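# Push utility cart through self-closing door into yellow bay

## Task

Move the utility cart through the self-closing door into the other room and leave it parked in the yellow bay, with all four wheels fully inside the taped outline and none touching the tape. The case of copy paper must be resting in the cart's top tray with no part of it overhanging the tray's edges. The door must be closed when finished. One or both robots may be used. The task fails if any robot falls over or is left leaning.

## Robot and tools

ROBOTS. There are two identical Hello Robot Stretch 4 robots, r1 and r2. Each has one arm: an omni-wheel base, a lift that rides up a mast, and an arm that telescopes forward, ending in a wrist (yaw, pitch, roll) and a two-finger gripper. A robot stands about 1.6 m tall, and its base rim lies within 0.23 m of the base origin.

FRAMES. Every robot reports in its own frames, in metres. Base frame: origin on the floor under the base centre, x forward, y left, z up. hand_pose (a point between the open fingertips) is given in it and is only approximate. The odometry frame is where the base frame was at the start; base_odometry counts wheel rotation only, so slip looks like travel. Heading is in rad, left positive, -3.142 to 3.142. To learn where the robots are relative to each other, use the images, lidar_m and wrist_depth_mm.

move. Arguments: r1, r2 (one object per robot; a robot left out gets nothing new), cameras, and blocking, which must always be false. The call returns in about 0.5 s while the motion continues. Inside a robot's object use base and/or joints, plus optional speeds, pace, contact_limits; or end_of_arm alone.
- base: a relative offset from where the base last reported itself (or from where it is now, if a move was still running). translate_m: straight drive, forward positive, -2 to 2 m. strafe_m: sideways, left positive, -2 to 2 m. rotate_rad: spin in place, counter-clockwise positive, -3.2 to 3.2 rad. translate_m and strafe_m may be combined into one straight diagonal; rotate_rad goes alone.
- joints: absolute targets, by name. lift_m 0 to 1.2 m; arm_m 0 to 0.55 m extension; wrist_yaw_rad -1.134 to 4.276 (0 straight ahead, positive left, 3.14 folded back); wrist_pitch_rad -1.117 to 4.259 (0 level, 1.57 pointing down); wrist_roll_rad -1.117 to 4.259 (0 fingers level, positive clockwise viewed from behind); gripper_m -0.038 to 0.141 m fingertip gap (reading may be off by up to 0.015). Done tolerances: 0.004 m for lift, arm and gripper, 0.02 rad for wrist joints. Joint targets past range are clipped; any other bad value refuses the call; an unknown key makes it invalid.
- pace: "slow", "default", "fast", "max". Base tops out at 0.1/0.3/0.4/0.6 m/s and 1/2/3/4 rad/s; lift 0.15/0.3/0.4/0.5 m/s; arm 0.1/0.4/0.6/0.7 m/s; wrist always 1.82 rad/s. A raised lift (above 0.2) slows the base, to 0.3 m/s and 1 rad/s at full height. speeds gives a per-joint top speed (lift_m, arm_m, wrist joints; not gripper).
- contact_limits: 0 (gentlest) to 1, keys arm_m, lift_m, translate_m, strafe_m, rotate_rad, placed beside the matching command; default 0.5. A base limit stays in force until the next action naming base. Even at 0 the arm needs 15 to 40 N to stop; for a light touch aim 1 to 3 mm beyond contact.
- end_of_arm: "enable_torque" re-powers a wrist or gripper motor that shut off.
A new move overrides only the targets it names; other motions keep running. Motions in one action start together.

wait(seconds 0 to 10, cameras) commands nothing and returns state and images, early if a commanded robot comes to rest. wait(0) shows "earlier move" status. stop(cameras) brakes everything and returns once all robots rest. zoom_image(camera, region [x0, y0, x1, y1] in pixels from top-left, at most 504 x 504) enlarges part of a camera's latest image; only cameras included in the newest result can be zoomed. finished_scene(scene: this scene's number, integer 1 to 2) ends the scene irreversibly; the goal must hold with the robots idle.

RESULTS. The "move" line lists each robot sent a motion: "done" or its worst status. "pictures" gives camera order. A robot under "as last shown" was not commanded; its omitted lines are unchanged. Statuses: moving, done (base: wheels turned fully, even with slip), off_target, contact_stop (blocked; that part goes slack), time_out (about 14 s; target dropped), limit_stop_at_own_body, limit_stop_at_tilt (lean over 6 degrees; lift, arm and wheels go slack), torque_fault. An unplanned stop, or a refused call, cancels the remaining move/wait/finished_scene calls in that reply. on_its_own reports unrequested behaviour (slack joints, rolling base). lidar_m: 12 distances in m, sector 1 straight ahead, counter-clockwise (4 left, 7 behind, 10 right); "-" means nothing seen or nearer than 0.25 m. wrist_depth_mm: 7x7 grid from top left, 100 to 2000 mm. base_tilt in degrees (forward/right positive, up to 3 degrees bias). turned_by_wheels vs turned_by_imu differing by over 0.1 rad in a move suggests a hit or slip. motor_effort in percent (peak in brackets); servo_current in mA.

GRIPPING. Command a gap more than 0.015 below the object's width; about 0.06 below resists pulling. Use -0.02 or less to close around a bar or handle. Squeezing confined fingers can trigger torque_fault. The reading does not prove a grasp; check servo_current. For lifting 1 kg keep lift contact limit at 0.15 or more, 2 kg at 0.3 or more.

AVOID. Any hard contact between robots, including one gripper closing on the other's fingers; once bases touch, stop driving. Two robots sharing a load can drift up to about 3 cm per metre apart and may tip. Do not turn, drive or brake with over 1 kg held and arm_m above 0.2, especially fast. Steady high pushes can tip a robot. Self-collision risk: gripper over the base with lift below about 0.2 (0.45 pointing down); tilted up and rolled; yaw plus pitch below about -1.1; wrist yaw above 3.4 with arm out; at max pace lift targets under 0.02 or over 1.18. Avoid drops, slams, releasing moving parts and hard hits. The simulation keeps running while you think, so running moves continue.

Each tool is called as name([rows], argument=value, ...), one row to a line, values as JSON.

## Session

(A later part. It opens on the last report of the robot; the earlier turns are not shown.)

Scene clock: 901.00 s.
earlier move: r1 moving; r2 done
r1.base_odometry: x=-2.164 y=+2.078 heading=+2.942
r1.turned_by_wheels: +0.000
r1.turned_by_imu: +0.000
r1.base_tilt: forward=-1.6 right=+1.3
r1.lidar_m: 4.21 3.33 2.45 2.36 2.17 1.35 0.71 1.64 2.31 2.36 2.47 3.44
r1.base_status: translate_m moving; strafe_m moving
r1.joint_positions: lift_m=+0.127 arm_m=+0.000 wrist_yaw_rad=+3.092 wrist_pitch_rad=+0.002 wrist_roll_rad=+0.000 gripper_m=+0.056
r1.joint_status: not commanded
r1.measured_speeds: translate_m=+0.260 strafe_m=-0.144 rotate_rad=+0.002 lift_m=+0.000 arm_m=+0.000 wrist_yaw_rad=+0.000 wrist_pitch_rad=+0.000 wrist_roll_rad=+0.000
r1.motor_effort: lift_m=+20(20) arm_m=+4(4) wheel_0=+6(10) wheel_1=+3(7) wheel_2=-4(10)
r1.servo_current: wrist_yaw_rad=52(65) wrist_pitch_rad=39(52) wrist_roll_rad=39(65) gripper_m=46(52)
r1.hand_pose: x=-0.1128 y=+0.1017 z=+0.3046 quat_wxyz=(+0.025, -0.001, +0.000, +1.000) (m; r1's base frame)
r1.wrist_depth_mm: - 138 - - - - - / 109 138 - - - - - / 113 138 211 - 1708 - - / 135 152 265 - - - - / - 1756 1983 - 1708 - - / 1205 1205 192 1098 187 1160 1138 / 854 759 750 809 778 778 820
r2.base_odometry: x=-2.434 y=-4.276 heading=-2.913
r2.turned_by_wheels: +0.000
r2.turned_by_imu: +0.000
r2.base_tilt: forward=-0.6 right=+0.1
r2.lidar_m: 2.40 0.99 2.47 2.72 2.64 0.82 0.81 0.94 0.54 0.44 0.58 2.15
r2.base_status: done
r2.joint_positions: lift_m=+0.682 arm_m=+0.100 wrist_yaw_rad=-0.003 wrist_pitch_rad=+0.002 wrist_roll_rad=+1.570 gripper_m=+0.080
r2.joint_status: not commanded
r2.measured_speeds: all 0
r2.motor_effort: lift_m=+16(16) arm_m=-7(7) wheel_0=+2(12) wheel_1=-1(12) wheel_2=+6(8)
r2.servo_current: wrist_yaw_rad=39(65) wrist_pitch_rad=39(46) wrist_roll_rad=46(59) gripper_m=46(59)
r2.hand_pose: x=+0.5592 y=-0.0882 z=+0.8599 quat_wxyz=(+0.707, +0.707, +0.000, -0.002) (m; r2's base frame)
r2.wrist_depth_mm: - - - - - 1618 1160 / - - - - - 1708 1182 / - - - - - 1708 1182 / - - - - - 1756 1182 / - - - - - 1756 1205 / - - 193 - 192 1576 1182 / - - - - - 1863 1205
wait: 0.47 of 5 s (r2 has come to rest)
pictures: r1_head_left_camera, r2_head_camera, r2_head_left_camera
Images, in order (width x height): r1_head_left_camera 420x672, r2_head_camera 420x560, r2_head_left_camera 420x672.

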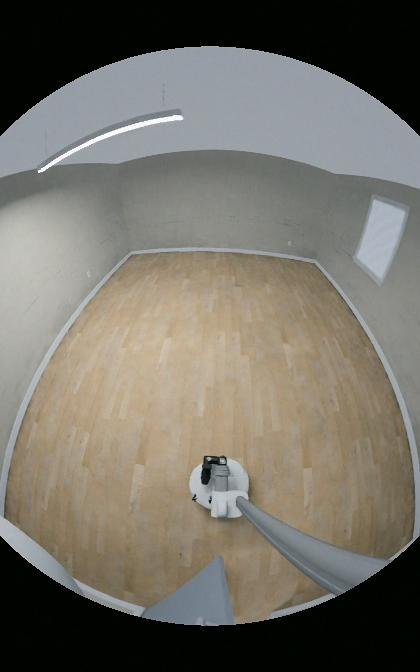

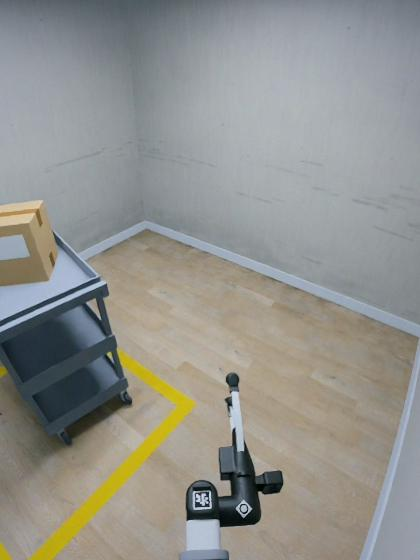

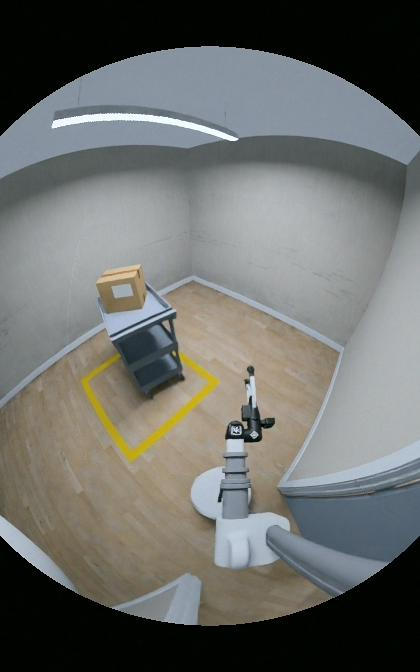

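move(r2={"base":{"translate_m":0.9}}, blocking=false, cameras=[])

wait(seconds=4, cameras=[])

wait(seconds=3, cameras=["r2_head_camera","r2_head_left_camera","r1_head_left_camera"])

Scene clock: 909.57 s.
earlier move: r1 done
move: r2 moving
r1.base_odometry: x=-2.275 y=+2.173 heading=+2.942
r1.turned_by_wheels: +0.000
r1.turned_by_imu: -0.001
r1.base_tilt: forward=-1.6 right=+1.3
r1.lidar_m: 4.07 3.42 2.53 2.43 2.35 1.76 1.68 1.75 2.37 2.29 2.39 3.33
r1.base_status: done
r1.joint_positions: lift_m=+0.127 arm_m=+0.000 wrist_yaw_rad=+3.092 wrist_pitch_rad=+0.002 wrist_roll_rad=+0.000 gripper_m=+0.056
r1.joint_status: not commanded
r1.measured_speeds: all 0
r1.motor_effort: lift_m=+20(20) arm_m=+4(4) wheel_0=+3(3) wheel_1=+3(3) wheel_2=+1(1)
r1.servo_current: wrist_yaw_rad=39(59) wrist_pitch_rad=39(46) wrist_roll_rad=46(65) gripper_m=46(46)
r1.hand_pose: x=-0.1128 y=+0.1017 z=+0.3046 quat_wxyz=(+0.025, -0.001, +0.000, +1.000) (m; r1's base frame)
r1.wrist_depth_mm: - 138 - - - - - / 110 138 - - - - - / 117 139 214 - - - - / 136 154 249 - - - - / 1708 1756 - - 1661 1661 1756 / 1229 1182 195 1205 187 1160 1118 / 854 750 759 798 788 768 809
r2.base_odometry: x=-2.464 y=-4.283 heading=-2.913
r2.turned_by_wheels: +0.000
r2.turned_by_imu: +0.001
r2.base_tilt: forward=-0.6 right=+0.1
r2.lidar_m: 2.34 0.97 2.42 2.67 2.67 0.91 0.54 0.44 0.42 0.43 0.63 2.12
r2.base_status: translate_m moving
r2.joint_positions: lift_m=+0.682 arm_m=+0.100 wrist_yaw_rad=-0.003 wrist_pitch_rad=+0.002 wrist_roll_rad=+1.570 gripper_m=+0.080
r2.joint_status: not commanded
r2.measured_speeds: translate_m=+0.121 strafe_m=+0.000 rotate_rad=+0.001 lift_m=+0.000 arm_m=+0.000 wrist_yaw_rad=+0.000 wrist_pitch_rad=+0.000 wrist_roll_rad=+0.000
r2.motor_effort: lift_m=+16(16) arm_m=-7(7) wheel_0=+9(10) wheel_1=+8(9) wheel_2=-12(13)
r2.servo_current: wrist_yaw_rad=52(52) wrist_pitch_rad=46(52) wrist_roll_rad=39(65) gripper_m=52(52)
r2.hand_pose: x=+0.5592 y=-0.0882 z=+0.8599 quat_wxyz=(+0.707, +0.707, +0.000, -0.002) (m; r2's base frame)
r2.wrist_depth_mm: - - - - - 1618 1160 / - - - - - 1708 1182 / - - - - - 1756 1182 / - - - - - 1756 1182 / - - - - - 1708 1205 / - - 194 - 192 1708 1205 / - - - - - 1863 1205
pictures: none
No camera images: "cameras" was empty.

Scene clock: 913.57 s.
earlier move: r2 done
r1.base_odometry: x=-2.275 y=+2.173 heading=+2.942
r1.turned_by_wheels: +0.000
r1.turned_by_imu: +0.000
r1.base_tilt: forward=-1.6 right=+1.3
r1.lidar_m: 4.06 3.41 2.53 2.44 2.38 1.76 1.68 1.80 2.39 2.30 2.39 3.29
r1.base_status: done
r1.joint_positions: lift_m=+0.127 arm_m=+0.000 wrist_yaw_rad=+3.092 wrist_pitch_rad=+0.002 wrist_roll_rad=+0.000 gripper_m=+0.056
r1.joint_status: not commanded
r1.measured_speeds: all 0
r1.motor_effort: lift_m=+20(20) arm_m=+4(4) wheel_0=+2(3) wheel_1=+3(3) wheel_2=+1(1)
r1.servo_current: wrist_yaw_rad=52(65) wrist_pitch_rad=39(52) wrist_roll_rad=39(72) gripper_m=52(52)
r1.hand_pose: x=-0.1128 y=+0.1017 z=+0.3046 quat_wxyz=(+0.025, -0.001, +0.000, +1.000) (m; r1's base frame)
r1.wrist_depth_mm: - 138 - - - - - / 110 138 - - - - - / 117 139 214 - - - - / 136 154 248 - - - - / 1661 1756 - - 1661 1618 1808 / 1205 1229 193 1160 187 1160 1138 / 854 741 750 798 788 768 798
r2.base_odometry: x=-3.310 y=-4.480 heading=-2.913
r2.turned_by_wheels: +0.000
r2.turned_by_imu: +0.001
r2.base_tilt: forward=-0.7 right=+0.1
r2.lidar_m: 1.63 1.93 0.34 0.41 3.29 2.24 1.22 0.92 0.89 0.98 1.46 1.46
r2.base_status: done
r2.joint_positions: lift_m=+0.682 arm_m=+0.100 wrist_yaw_rad=-0.003 wrist_pitch_rad=+0.002 wrist_roll_rad=+1.570 gripper_m=+0.080
r2.joint_status: not commanded
r2.measured_speeds: all 0
r2.motor_effort: lift_m=+16(16) arm_m=-7(7) wheel_0=+3(11) wheel_1=+2(9) wheel_2=-3(14)
r2.servo_current: wrist_yaw_rad=39(65) wrist_pitch_rad=39(52) wrist_roll_rad=65(65) gripper_m=52(59)
r2.hand_pose: x=+0.5592 y=-0.0882 z=+0.8599 quat_wxyz=(+0.707, +0.707, +0.000, -0.002) (m; r2's base frame)
r2.wrist_depth_mm: - - - - - - 1060 / - - - - - - 1138 / - - - - - 1281 1182 / - - - - - 1464 1205 / - - - - - 1618 1205 / - - 188 - 185 1576 1205 / - 127 - - - 1756 1205
wait: 4.00 s; at rest by 3.97 s
pictures: none
No camera images: "cameras" was empty.

Scene clock: 916.57 s.
r1.base_odometry: x=-2.275 y=+2.173 heading=+2.942
r1.turned_by_wheels: +0.000
r1.turned_by_imu: +0.000
r1.base_tilt: forward=-1.6 right=+1.3
r1.lidar_m: 4.09 3.41 2.52 2.43 2.36 1.75 1.69 1.78 2.36 2.30 2.38 3.31
r1.base_status: done
r1.joint_positions: lift_m=+0.127 arm_m=+0.000 wrist_yaw_rad=+3.092 wrist_pitch_rad=+0.002 wrist_roll_rad=+0.000 gripper_m=+0.056
r1.joint_status: not commanded
r1.measured_speeds: all 0
r1.motor_effort: lift_m=+20(20) arm_m=+4(4) wheel_0=+2(3) wheel_1=+3(3) wheel_2=+1(1)
r1.servo_current: wrist_yaw_rad=52(65) wrist_pitch_rad=46(52) wrist_roll_rad=59(72) gripper_m=46(52)
r1.hand_pose: x=-0.1128 y=+0.1017 z=+0.3046 quat_wxyz=(+0.025, -0.001, +0.000, +1.000) (m; r1's base frame)
r1.wrist_depth_mm: - 138 - - - - - / 110 138 - - - - - / 117 138 215 - - - - / 136 154 248 - - - - / 1661 1618 - - 1576 1661 1756 / 1182 1205 193 1182 187 1138 1138 / 854 759 759 798 788 768 798
r2.base_odometry: x=-3.310 y=-4.480 heading=-2.913
r2.turned_by_wheels: +0.000
r2.turned_by_imu: +0.000
r2.base_tilt: forward=-0.6 right=+0.0
r2.lidar_m: 1.61 1.91 0.35 0.39 3.28 2.24 1.21 0.92 0.89 1.00 1.42 1.46
r2.base_status: done
r2.joint_positions: lift_m=+0.682 arm_m=+0.100 wrist_yaw_rad=-0.003 wrist_pitch_rad=+0.002 wrist_roll_rad=+1.570 gripper_m=+0.080
r2.joint_status: not commanded
r2.measured_speeds: all 0
r2.motor_effort: lift_m=+16(16) arm_m=-7(7) wheel_0=+3(11) wheel_1=+2(9) wheel_2=-3(14)
r2.servo_current: wrist_yaw_rad=52(65) wrist_pitch_rad=46(52) wrist_roll_rad=39(65) gripper_m=46(59)
r2.hand_pose: x=+0.5592 y=-0.0882 z=+0.8599 quat_wxyz=(+0.707, +0.707, +0.000, -0.002) (m; r2's base frame)
r2.wrist_depth_mm: - - - - - - 1060 / - - - - - - 1118 / - - - - - 1308 1205 / - - - - - 1430 1205 / - - - - - 1661 1205 / - - 188 - 186 1618 1205 / - 128 - - - 1756 1160
wait: 3.00 s; at rest by 0.27 s
pictures: r1_head_left_camera, r2_head_camera, r2_head_left_camera
Images, in order (width x height): r1_head_left_camera 420x672, r2_head_camera 420x560, r2_head_left_camera 420x672.

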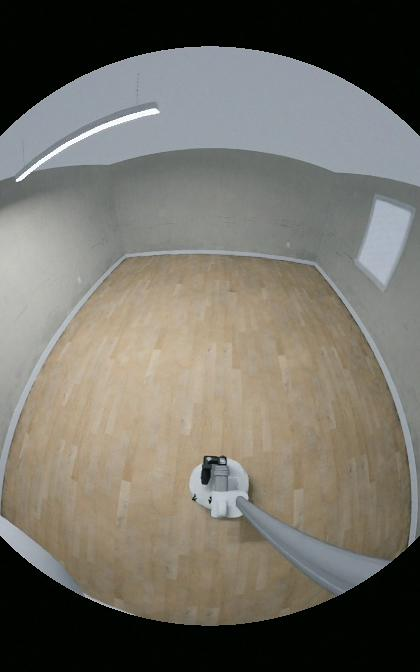

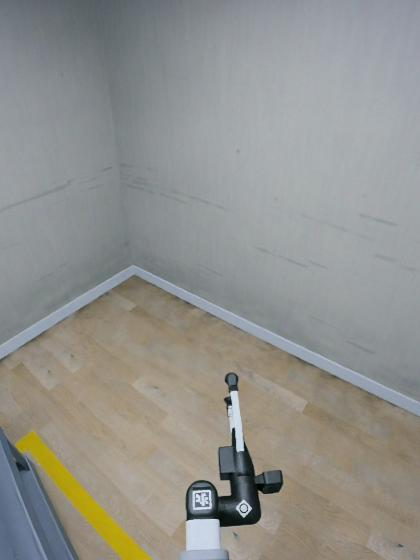

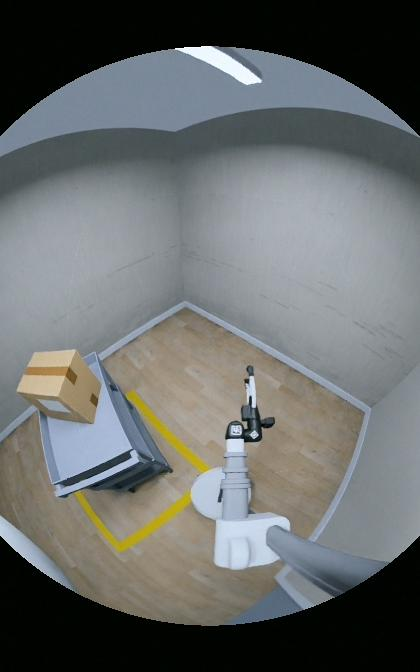

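move(r2={"base":{"translate_m":0.6,"strafe_m":-0.6},"joints":{"arm_m":0.0}}, blocking=false, cameras=[])

wait(seconds=5, cameras=[])

wait(seconds=2, cameras=[])

move(r2={"base":{"rotate_rad":1.7},"pace":"slow"}, blocking=false, cameras=[])

wait(seconds=4, cameras=["r2_head_camera","r2_head_left_camera","r2_head_right_camera"])

Scene clock: 926.97 s.
move: r2 moving
r1: as last shown
r1.base_tilt: forward=-1.5 right=+1.3
r1.lidar_m: 4.06 3.38 2.52 2.41 2.38 1.76 1.68 1.76 2.39 2.30 2.39 3.32
r1.motor_effort: lift_m=+20(20) arm_m=+4(4) wheel_0=+3(3) wheel_1=+3(3) wheel_2=+1(1)
r1.servo_current: wrist_yaw_rad=52(65) wrist_pitch_rad=39(46) wrist_roll_rad=46(59) gripper_m=33(46)
r1.wrist_depth_mm: - 138 - - - - - / 110 138 - - - - - / 117 139 214 - - - - / 136 154 249 - - - - / 1708 1756 - - 1661 1618 1756 / 1182 1205 193 1229 187 1138 1118 / 854 759 759 809 788 778 798
r2.base_odometry: x=-3.338 y=-4.463 heading=-2.913
r2.turned_by_wheels: -0.001
r2.turned_by_imu: +0.000
r2.base_tilt: forward=-0.7 right=+0.0
r2.lidar_m: 1.59 1.92 0.38 0.37 3.30 2.22 1.25 0.90 0.89 0.99 1.43 1.41
r2.base_status: translate_m moving; strafe_m moving
r2.joint_positions: lift_m=+0.682 arm_m=+0.049 wrist_yaw_rad=-0.003 wrist_pitch_rad=+0.002 wrist_roll_rad=+1.570 gripper_m=+0.080
r2.joint_status: arm_m moving
r2.measured_speeds: translate_m=+0.088 strafe_m=-0.089 rotate_rad=-0.005 lift_m=+0.000 arm_m=-0.195 wrist_yaw_rad=+0.000 wrist_pitch_rad=+0.000 wrist_roll_rad=+0.000
r2.motor_effort: lift_m=+16(16) arm_m=-5(12) wheel_0=+6(11) wheel_1=-7(9) wheel_2=-10(11)
r2.servo_current: wrist_yaw_rad=46(52) wrist_pitch_rad=39(46) wrist_roll_rad=46(59) gripper_m=52(52)
r2.hand_pose: x=+0.5085 y=-0.0882 z=+0.8599 quat_wxyz=(+0.707, +0.707, +0.000, -0.002) (m; r2's base frame)
r2.wrist_depth_mm: - - - - - - 1060 / - - - - - - 1118 / - - - - - 1336 1205 / - - - - - 1430 1205 / - - - - - 1576 1205 / - - 189 - 185 1618 1182 / - 127 - - - 1708 1182
pictures: none
No camera images: "cameras" was empty.

Scene clock: 930.73 s.
earlier move: r2 done
r1.base_odometry: x=-2.275 y=+2.173 heading=+2.942
r1.turned_by_wheels: +0.000
r1.turned_by_imu: +0.000
r1.base_tilt: forward=-1.6 right=+1.3
r1.lidar_m: 4.09 3.40 2.51 2.42 2.36 1.73 1.68 1.79 2.40 2.28 2.39 3.30
r1.base_status: not commanded
r1.joint_positions: lift_m=+0.127 arm_m=+0.000 wrist_yaw_rad=+3.092 wrist_pitch_rad=+0.002 wrist_roll_rad=+0.000 gripper_m=+0.056
r1.joint_status: not commanded
r1.measured_speeds: all 0
r1.motor_effort: lift_m=+20(20) arm_m=+4(4) wheel_0=+2(3) wheel_1=+3(3) wheel_2=+1(1)
r1.servo_current: wrist_yaw_rad=46(72) wrist_pitch_rad=39(52) wrist_roll_rad=72(72) gripper_m=39(52)
r1.hand_pose: x=-0.1128 y=+0.1017 z=+0.3046 quat_wxyz=(+0.025, -0.001, +0.000, +1.000) (m; r1's base frame)
r1.wrist_depth_mm: - 138 - - - - - / 110 138 - - - - - / 117 139 213 - - - - / 136 154 249 - - - - / 1708 1708 - - 1661 1618 1808 / 1229 1205 195 1182 187 1160 1118 / 854 759 759 798 809 768 798
r2.base_odometry: x=-4.030 y=-4.031 heading=-2.913
r2.turned_by_wheels: +0.000
r2.turned_by_imu: +0.001
r2.base_tilt: forward=-0.7 right=+0.0
r2.lidar_m: 0.68 1.08 1.97 1.11 1.04 2.26 1.02 0.82 0.82 0.75 0.61 0.61
r2.base_status: done
r2.joint_positions: lift_m=+0.682 arm_m=+0.000 wrist_yaw_rad=-0.003 wrist_pitch_rad=+0.002 wrist_roll_rad=+1.570 gripper_m=+0.080
r2.joint_status: all done
r2.measured_speeds: all 0
r2.motor_effort: lift_m=+16(16) arm_m=-6(12) wheel_0=+2(13) wheel_1=-3(9) wheel_2=-6(12)
r2.servo_current: wrist_yaw_rad=33(65) wrist_pitch_rad=46(46) wrist_roll_rad=46(59) gripper_m=46(59)
r2.hand_pose: x=+0.4592 y=-0.0882 z=+0.8599 quat_wxyz=(+0.707, +0.707, +0.000, -0.002) (m; r2's base frame)
r2.wrist_depth_mm: 334 336 332 334 334 340 334 / 366 368 368 368 370 370 370 / 407 413 410 413 410 413 415 / 445 449 452 439 - - - / - - - - - - - / - - 188 - 185 - - / - 127 - - - - -
wait: 3.77 of 5 s (r2 has come to rest)
pictures: none
No camera images: "cameras" was empty.

Scene clock: 932.73 s.
r1.base_odometry: x=-2.275 y=+2.173 heading=+2.942
r1.turned_by_wheels: +0.000
r1.turned_by_imu: +0.000
r1.base_tilt: forward=-1.6 right=+1.3
r1.lidar_m: 4.08 3.41 2.50 2.42 2.37 1.76 1.68 1.77 2.39 2.30 2.42 3.32
r1.base_status: not commanded
r1.joint_positions: lift_m=+0.127 arm_m=+0.000 wrist_yaw_rad=+3.092 wrist_pitch_rad=+0.002 wrist_roll_rad=+0.000 gripper_m=+0.056
r1.joint_status: not commanded
r1.measured_speeds: all 0
r1.motor_effort: lift_m=+20(20) arm_m=+4(4) wheel_0=+2(3) wheel_1=+3(3) wheel_2=+1(1)
r1.servo_current: wrist_yaw_rad=59(72) wrist_pitch_rad=46(52) wrist_roll_rad=52(72) gripper_m=39(52)
r1.hand_pose: x=-0.1128 y=+0.1017 z=+0.3046 quat_wxyz=(+0.025, -0.001, +0.000, +1.000) (m; r1's base frame)
r1.wrist_depth_mm: - 138 - - - - - / 110 138 - - - - - / 117 139 213 - - - - / 136 154 248 - - - - / 1756 1708 - - 1661 1618 1808 / 1229 1182 193 1205 188 1160 1118 / 854 750 750 798 778 778 798
r2.base_odometry: x=-4.030 y=-4.031 heading=-2.913
r2.turned_by_wheels: +0.000
r2.turned_by_imu: +0.000
r2.base_tilt: forward=-0.6 right=+0.1
r2.lidar_m: 0.69 1.08 1.98 1.14 1.04 2.24 1.03 0.83 0.80 0.76 0.60 0.59
r2.base_status: done
r2.joint_positions: lift_m=+0.682 arm_m=+0.000 wrist_yaw_rad=-0.003 wrist_pitch_rad=+0.002 wrist_roll_rad=+1.570 gripper_m=+0.080
r2.joint_status: all done
r2.measured_speeds: all 0
r2.motor_effort: lift_m=+16(16) arm_m=-7(12) wheel_0=+2(13) wheel_1=-3(9) wheel_2=-5(12)
r2.servo_current: wrist_yaw_rad=46(65) wrist_pitch_rad=46(46) wrist_roll_rad=52(59) gripper_m=52(59)
r2.hand_pose: x=+0.4592 y=-0.0882 z=+0.8599 quat_wxyz=(+0.707, +0.707, +0.000, -0.002) (m; r2's base frame)
r2.wrist_depth_mm: 336 336 332 334 334 340 334 / 366 366 368 366 366 370 370 / 407 410 410 410 413 415 413 / 442 449 452 439 - - - / - - - - - - - / - - 188 - 186 - - / - 127 - - - - -
wait: 2.00 s; at rest by 0.27 s
pictures: none
No camera images: "cameras" was empty.

Scene clock: 933.23 s.
move: r2 moving
r1: as last shown
r1.lidar_m: 4.07 3.41 2.51 2.44 2.35 1.76 1.68 1.76 2.39 2.30 2.37 3.32
r1.motor_effort: lift_m=+20(20) arm_m=+4(4) wheel_0=+3(3) wheel_1=+3(3) wheel_2=+1(1)
r1.servo_current: wrist_yaw_rad=59(59) wrist_pitch_rad=39(46) wrist_roll_rad=46(59) gripper_m=39(46)
r1.wrist_depth_mm: - 138 - - - - - / 110 138 - - - - - / 117 138 213 - - - - / 136 153 248 - - - - / 1756 1708 - - 1618 1661 1756 / 1182 1205 194 1205 187 1160 1138 / 854 759 759 798 778 768 809
r2.base_odometry: x=-4.030 y=-4.032 heading=-2.788
r2.turned_by_wheels: +0.126
r2.turned_by_imu: +0.122
r2.base_tilt: forward=-0.7 right=+0.1
r2.lidar_m: 0.72 1.31 1.99 1.04 1.04 1.77 0.95 0.79 0.82 0.72 0.60 0.61
r2.base_status: rotate_rad moving
r2.joint_positions: lift_m=+0.682 arm_m=+0.000 wrist_yaw_rad=-0.003 wrist_pitch_rad=+0.002 wrist_roll_rad=+1.570 gripper_m=+0.080
r2.joint_status: not commanded
r2.measured_speeds: translate_m=+0.001 strafe_m=+0.001 rotate_rad=+0.491 lift_m=+0.000 arm_m=+0.000 wrist_yaw_rad=+0.000 wrist_pitch_rad=+0.000 wrist_roll_rad=+0.000
r2.motor_effort: lift_m=+16(16) arm_m=-7(7) wheel_0=-4(9) wheel_1=-7(7) wheel_2=-9(11)
r2.servo_current: wrist_yaw_rad=52(59) wrist_pitch_rad=39(46) wrist_roll_rad=46(59) gripper_m=52(59)
r2.hand_pose: x=+0.4592 y=-0.0882 z=+0.8599 quat_wxyz=(+0.707, +0.707, +0.000, -0.002) (m; r2's base frame)
r2.wrist_depth_mm: 353 353 351 351 351 359 357 / 387 389 394 397 397 397 394 / 430 433 436 439 439 439 439 / - - - - - - - / - - - - - - - / - - 188 - 185 - - / - 127 - - - - 1078
pictures: none
No camera images: "cameras" was empty.

Scene clock: 935.73 s.
earlier move: r2 done
r1.base_odometry: x=-2.275 y=+2.173 heading=+2.942
r1.turned_by_wheels: +0.000
r1.turned_by_imu: +0.000
r1.base_tilt: forward=-1.6 right=+1.3
r1.lidar_m: 4.08 3.40 2.53 2.43 2.38 1.75 1.70 1.78 2.38 2.28 2.37 3.32
r1.base_status: not commanded
r1.joint_positions: lift_m=+0.127 arm_m=+0.000 wrist_yaw_rad=+3.092 wrist_pitch_rad=+0.002 wrist_roll_rad=+0.000 gripper_m=+0.056
r1.joint_status: not commanded
r1.measured_speeds: all 0
r1.motor_effort: lift_m=+20(20) arm_m=+4(4) wheel_0=+2(3) wheel_1=+3(3) wheel_2=+0(1)
r1.servo_current: wrist_yaw_rad=52(65) wrist_pitch_rad=46(52) wrist_roll_rad=46(65) gripper_m=39(46)
r1.hand_pose: x=-0.1128 y=+0.1017 z=+0.3046 quat_wxyz=(+0.025, -0.001, +0.000, +1.000) (m; r1's base frame)
r1.wrist_depth_mm: - 138 - - - - - / 110 138 - - - - - / 117 139 213 - - - - / 135 153 248 - - - - / 1661 1661 - - 1618 1618 1808 / 1182 1182 193 1205 187 1138 1118 / 854 750 759 809 798 768 809
r2.base_odometry: x=-4.030 y=-4.032 heading=-1.214
r2.turned_by_wheels: +1.573
r2.turned_by_imu: +1.532
r2.base_tilt: forward=-0.7 right=+0.1
r2.lidar_m: 1.07 1.03 1.78 0.95 0.82 0.83 0.71 0.60 0.61 0.73 1.30 1.99
r2.base_status: done
r2.joint_positions: lift_m=+0.682 arm_m=+0.000 wrist_yaw_rad=-0.003 wrist_pitch_rad=+0.002 wrist_roll_rad=+1.570 gripper_m=+0.080
r2.joint_status: not commanded
r2.measured_speeds: all 0
r2.motor_effort: lift_m=+16(16) arm_m=-7(7) wheel_0=-3(9) wheel_1=-4(9) wheel_2=-5(11)
r2.servo_current: wrist_yaw_rad=59(59) wrist_pitch_rad=39(46) wrist_roll_rad=39(65) gripper_m=52(59)
r2.hand_pose: x=+0.4592 y=-0.0882 z=+0.8599 quat_wxyz=(+0.707, +0.707, +0.000, -0.002) (m; r2's base frame)
r2.wrist_depth_mm: - - - - - 1576 1182 / - - - - - 1708 1182 / - - - - - 1708 1138 / - - - - - 1366 1098 / - - - 1042 1464 946 960 / - - 193 1042 193 - 878 / - - - - - - -
wait: 2.50 of 4 s (r2 has come to rest)
pictures: r2_head_camera, r2_head_left_camera, r2_head_right_camera
Images, in order (width x height): r2_head_camera 420x560, r2_head_left_camera 420x672, r2_head_right_camera 420x672.

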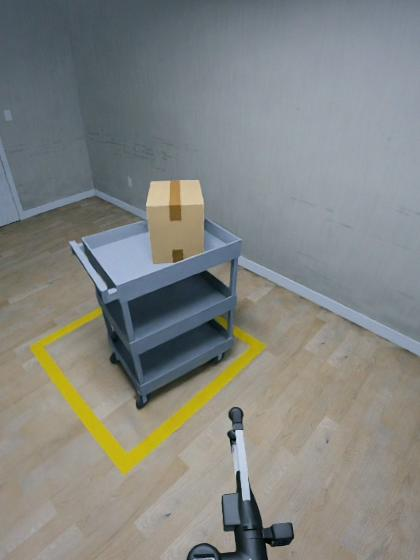

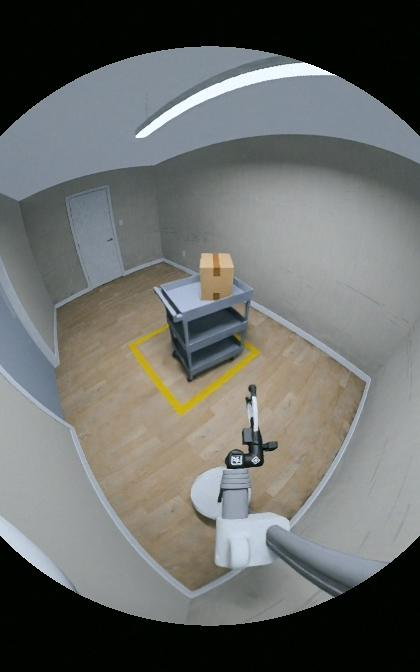

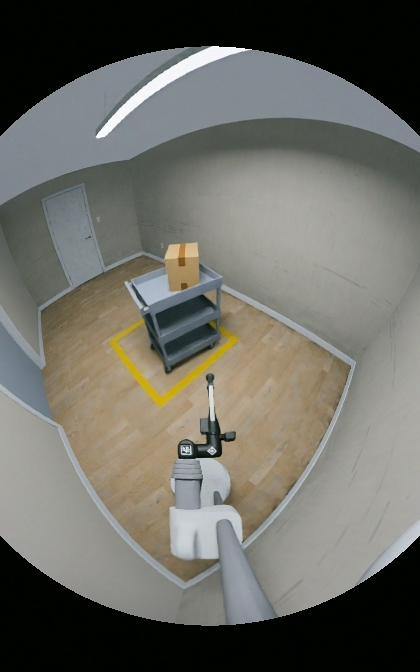

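zoom_image(camera="r2_head_camera", region=[20, 260, 290, 480])

zoom_image(camera="r2_head_left_camera", region=[0, 330, 160, 490])

Scaled by 1.867 from the camera's 420x560 image, which has a finer 1200x1600 frame.

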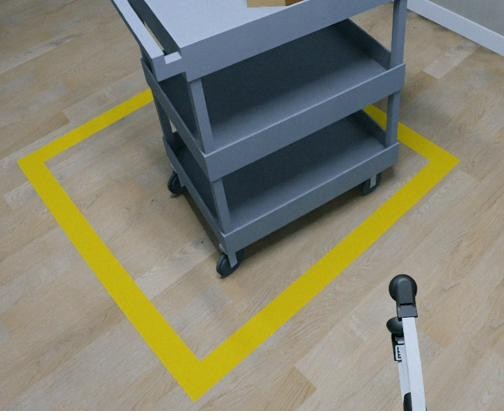

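Scaled by 3.150 from the camera's 420x672 image, which has a finer 600x960 frame.

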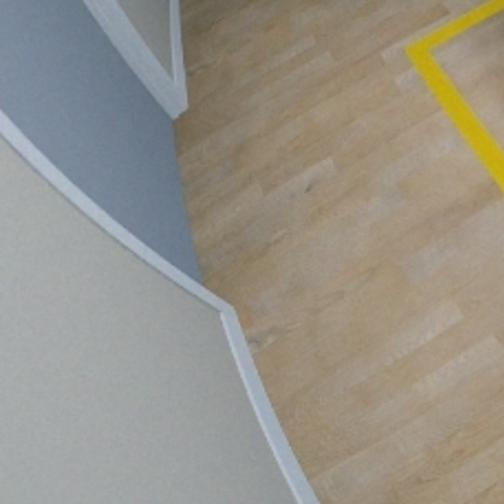

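finished_scene(scene=1)

The scene is finished: the task was done.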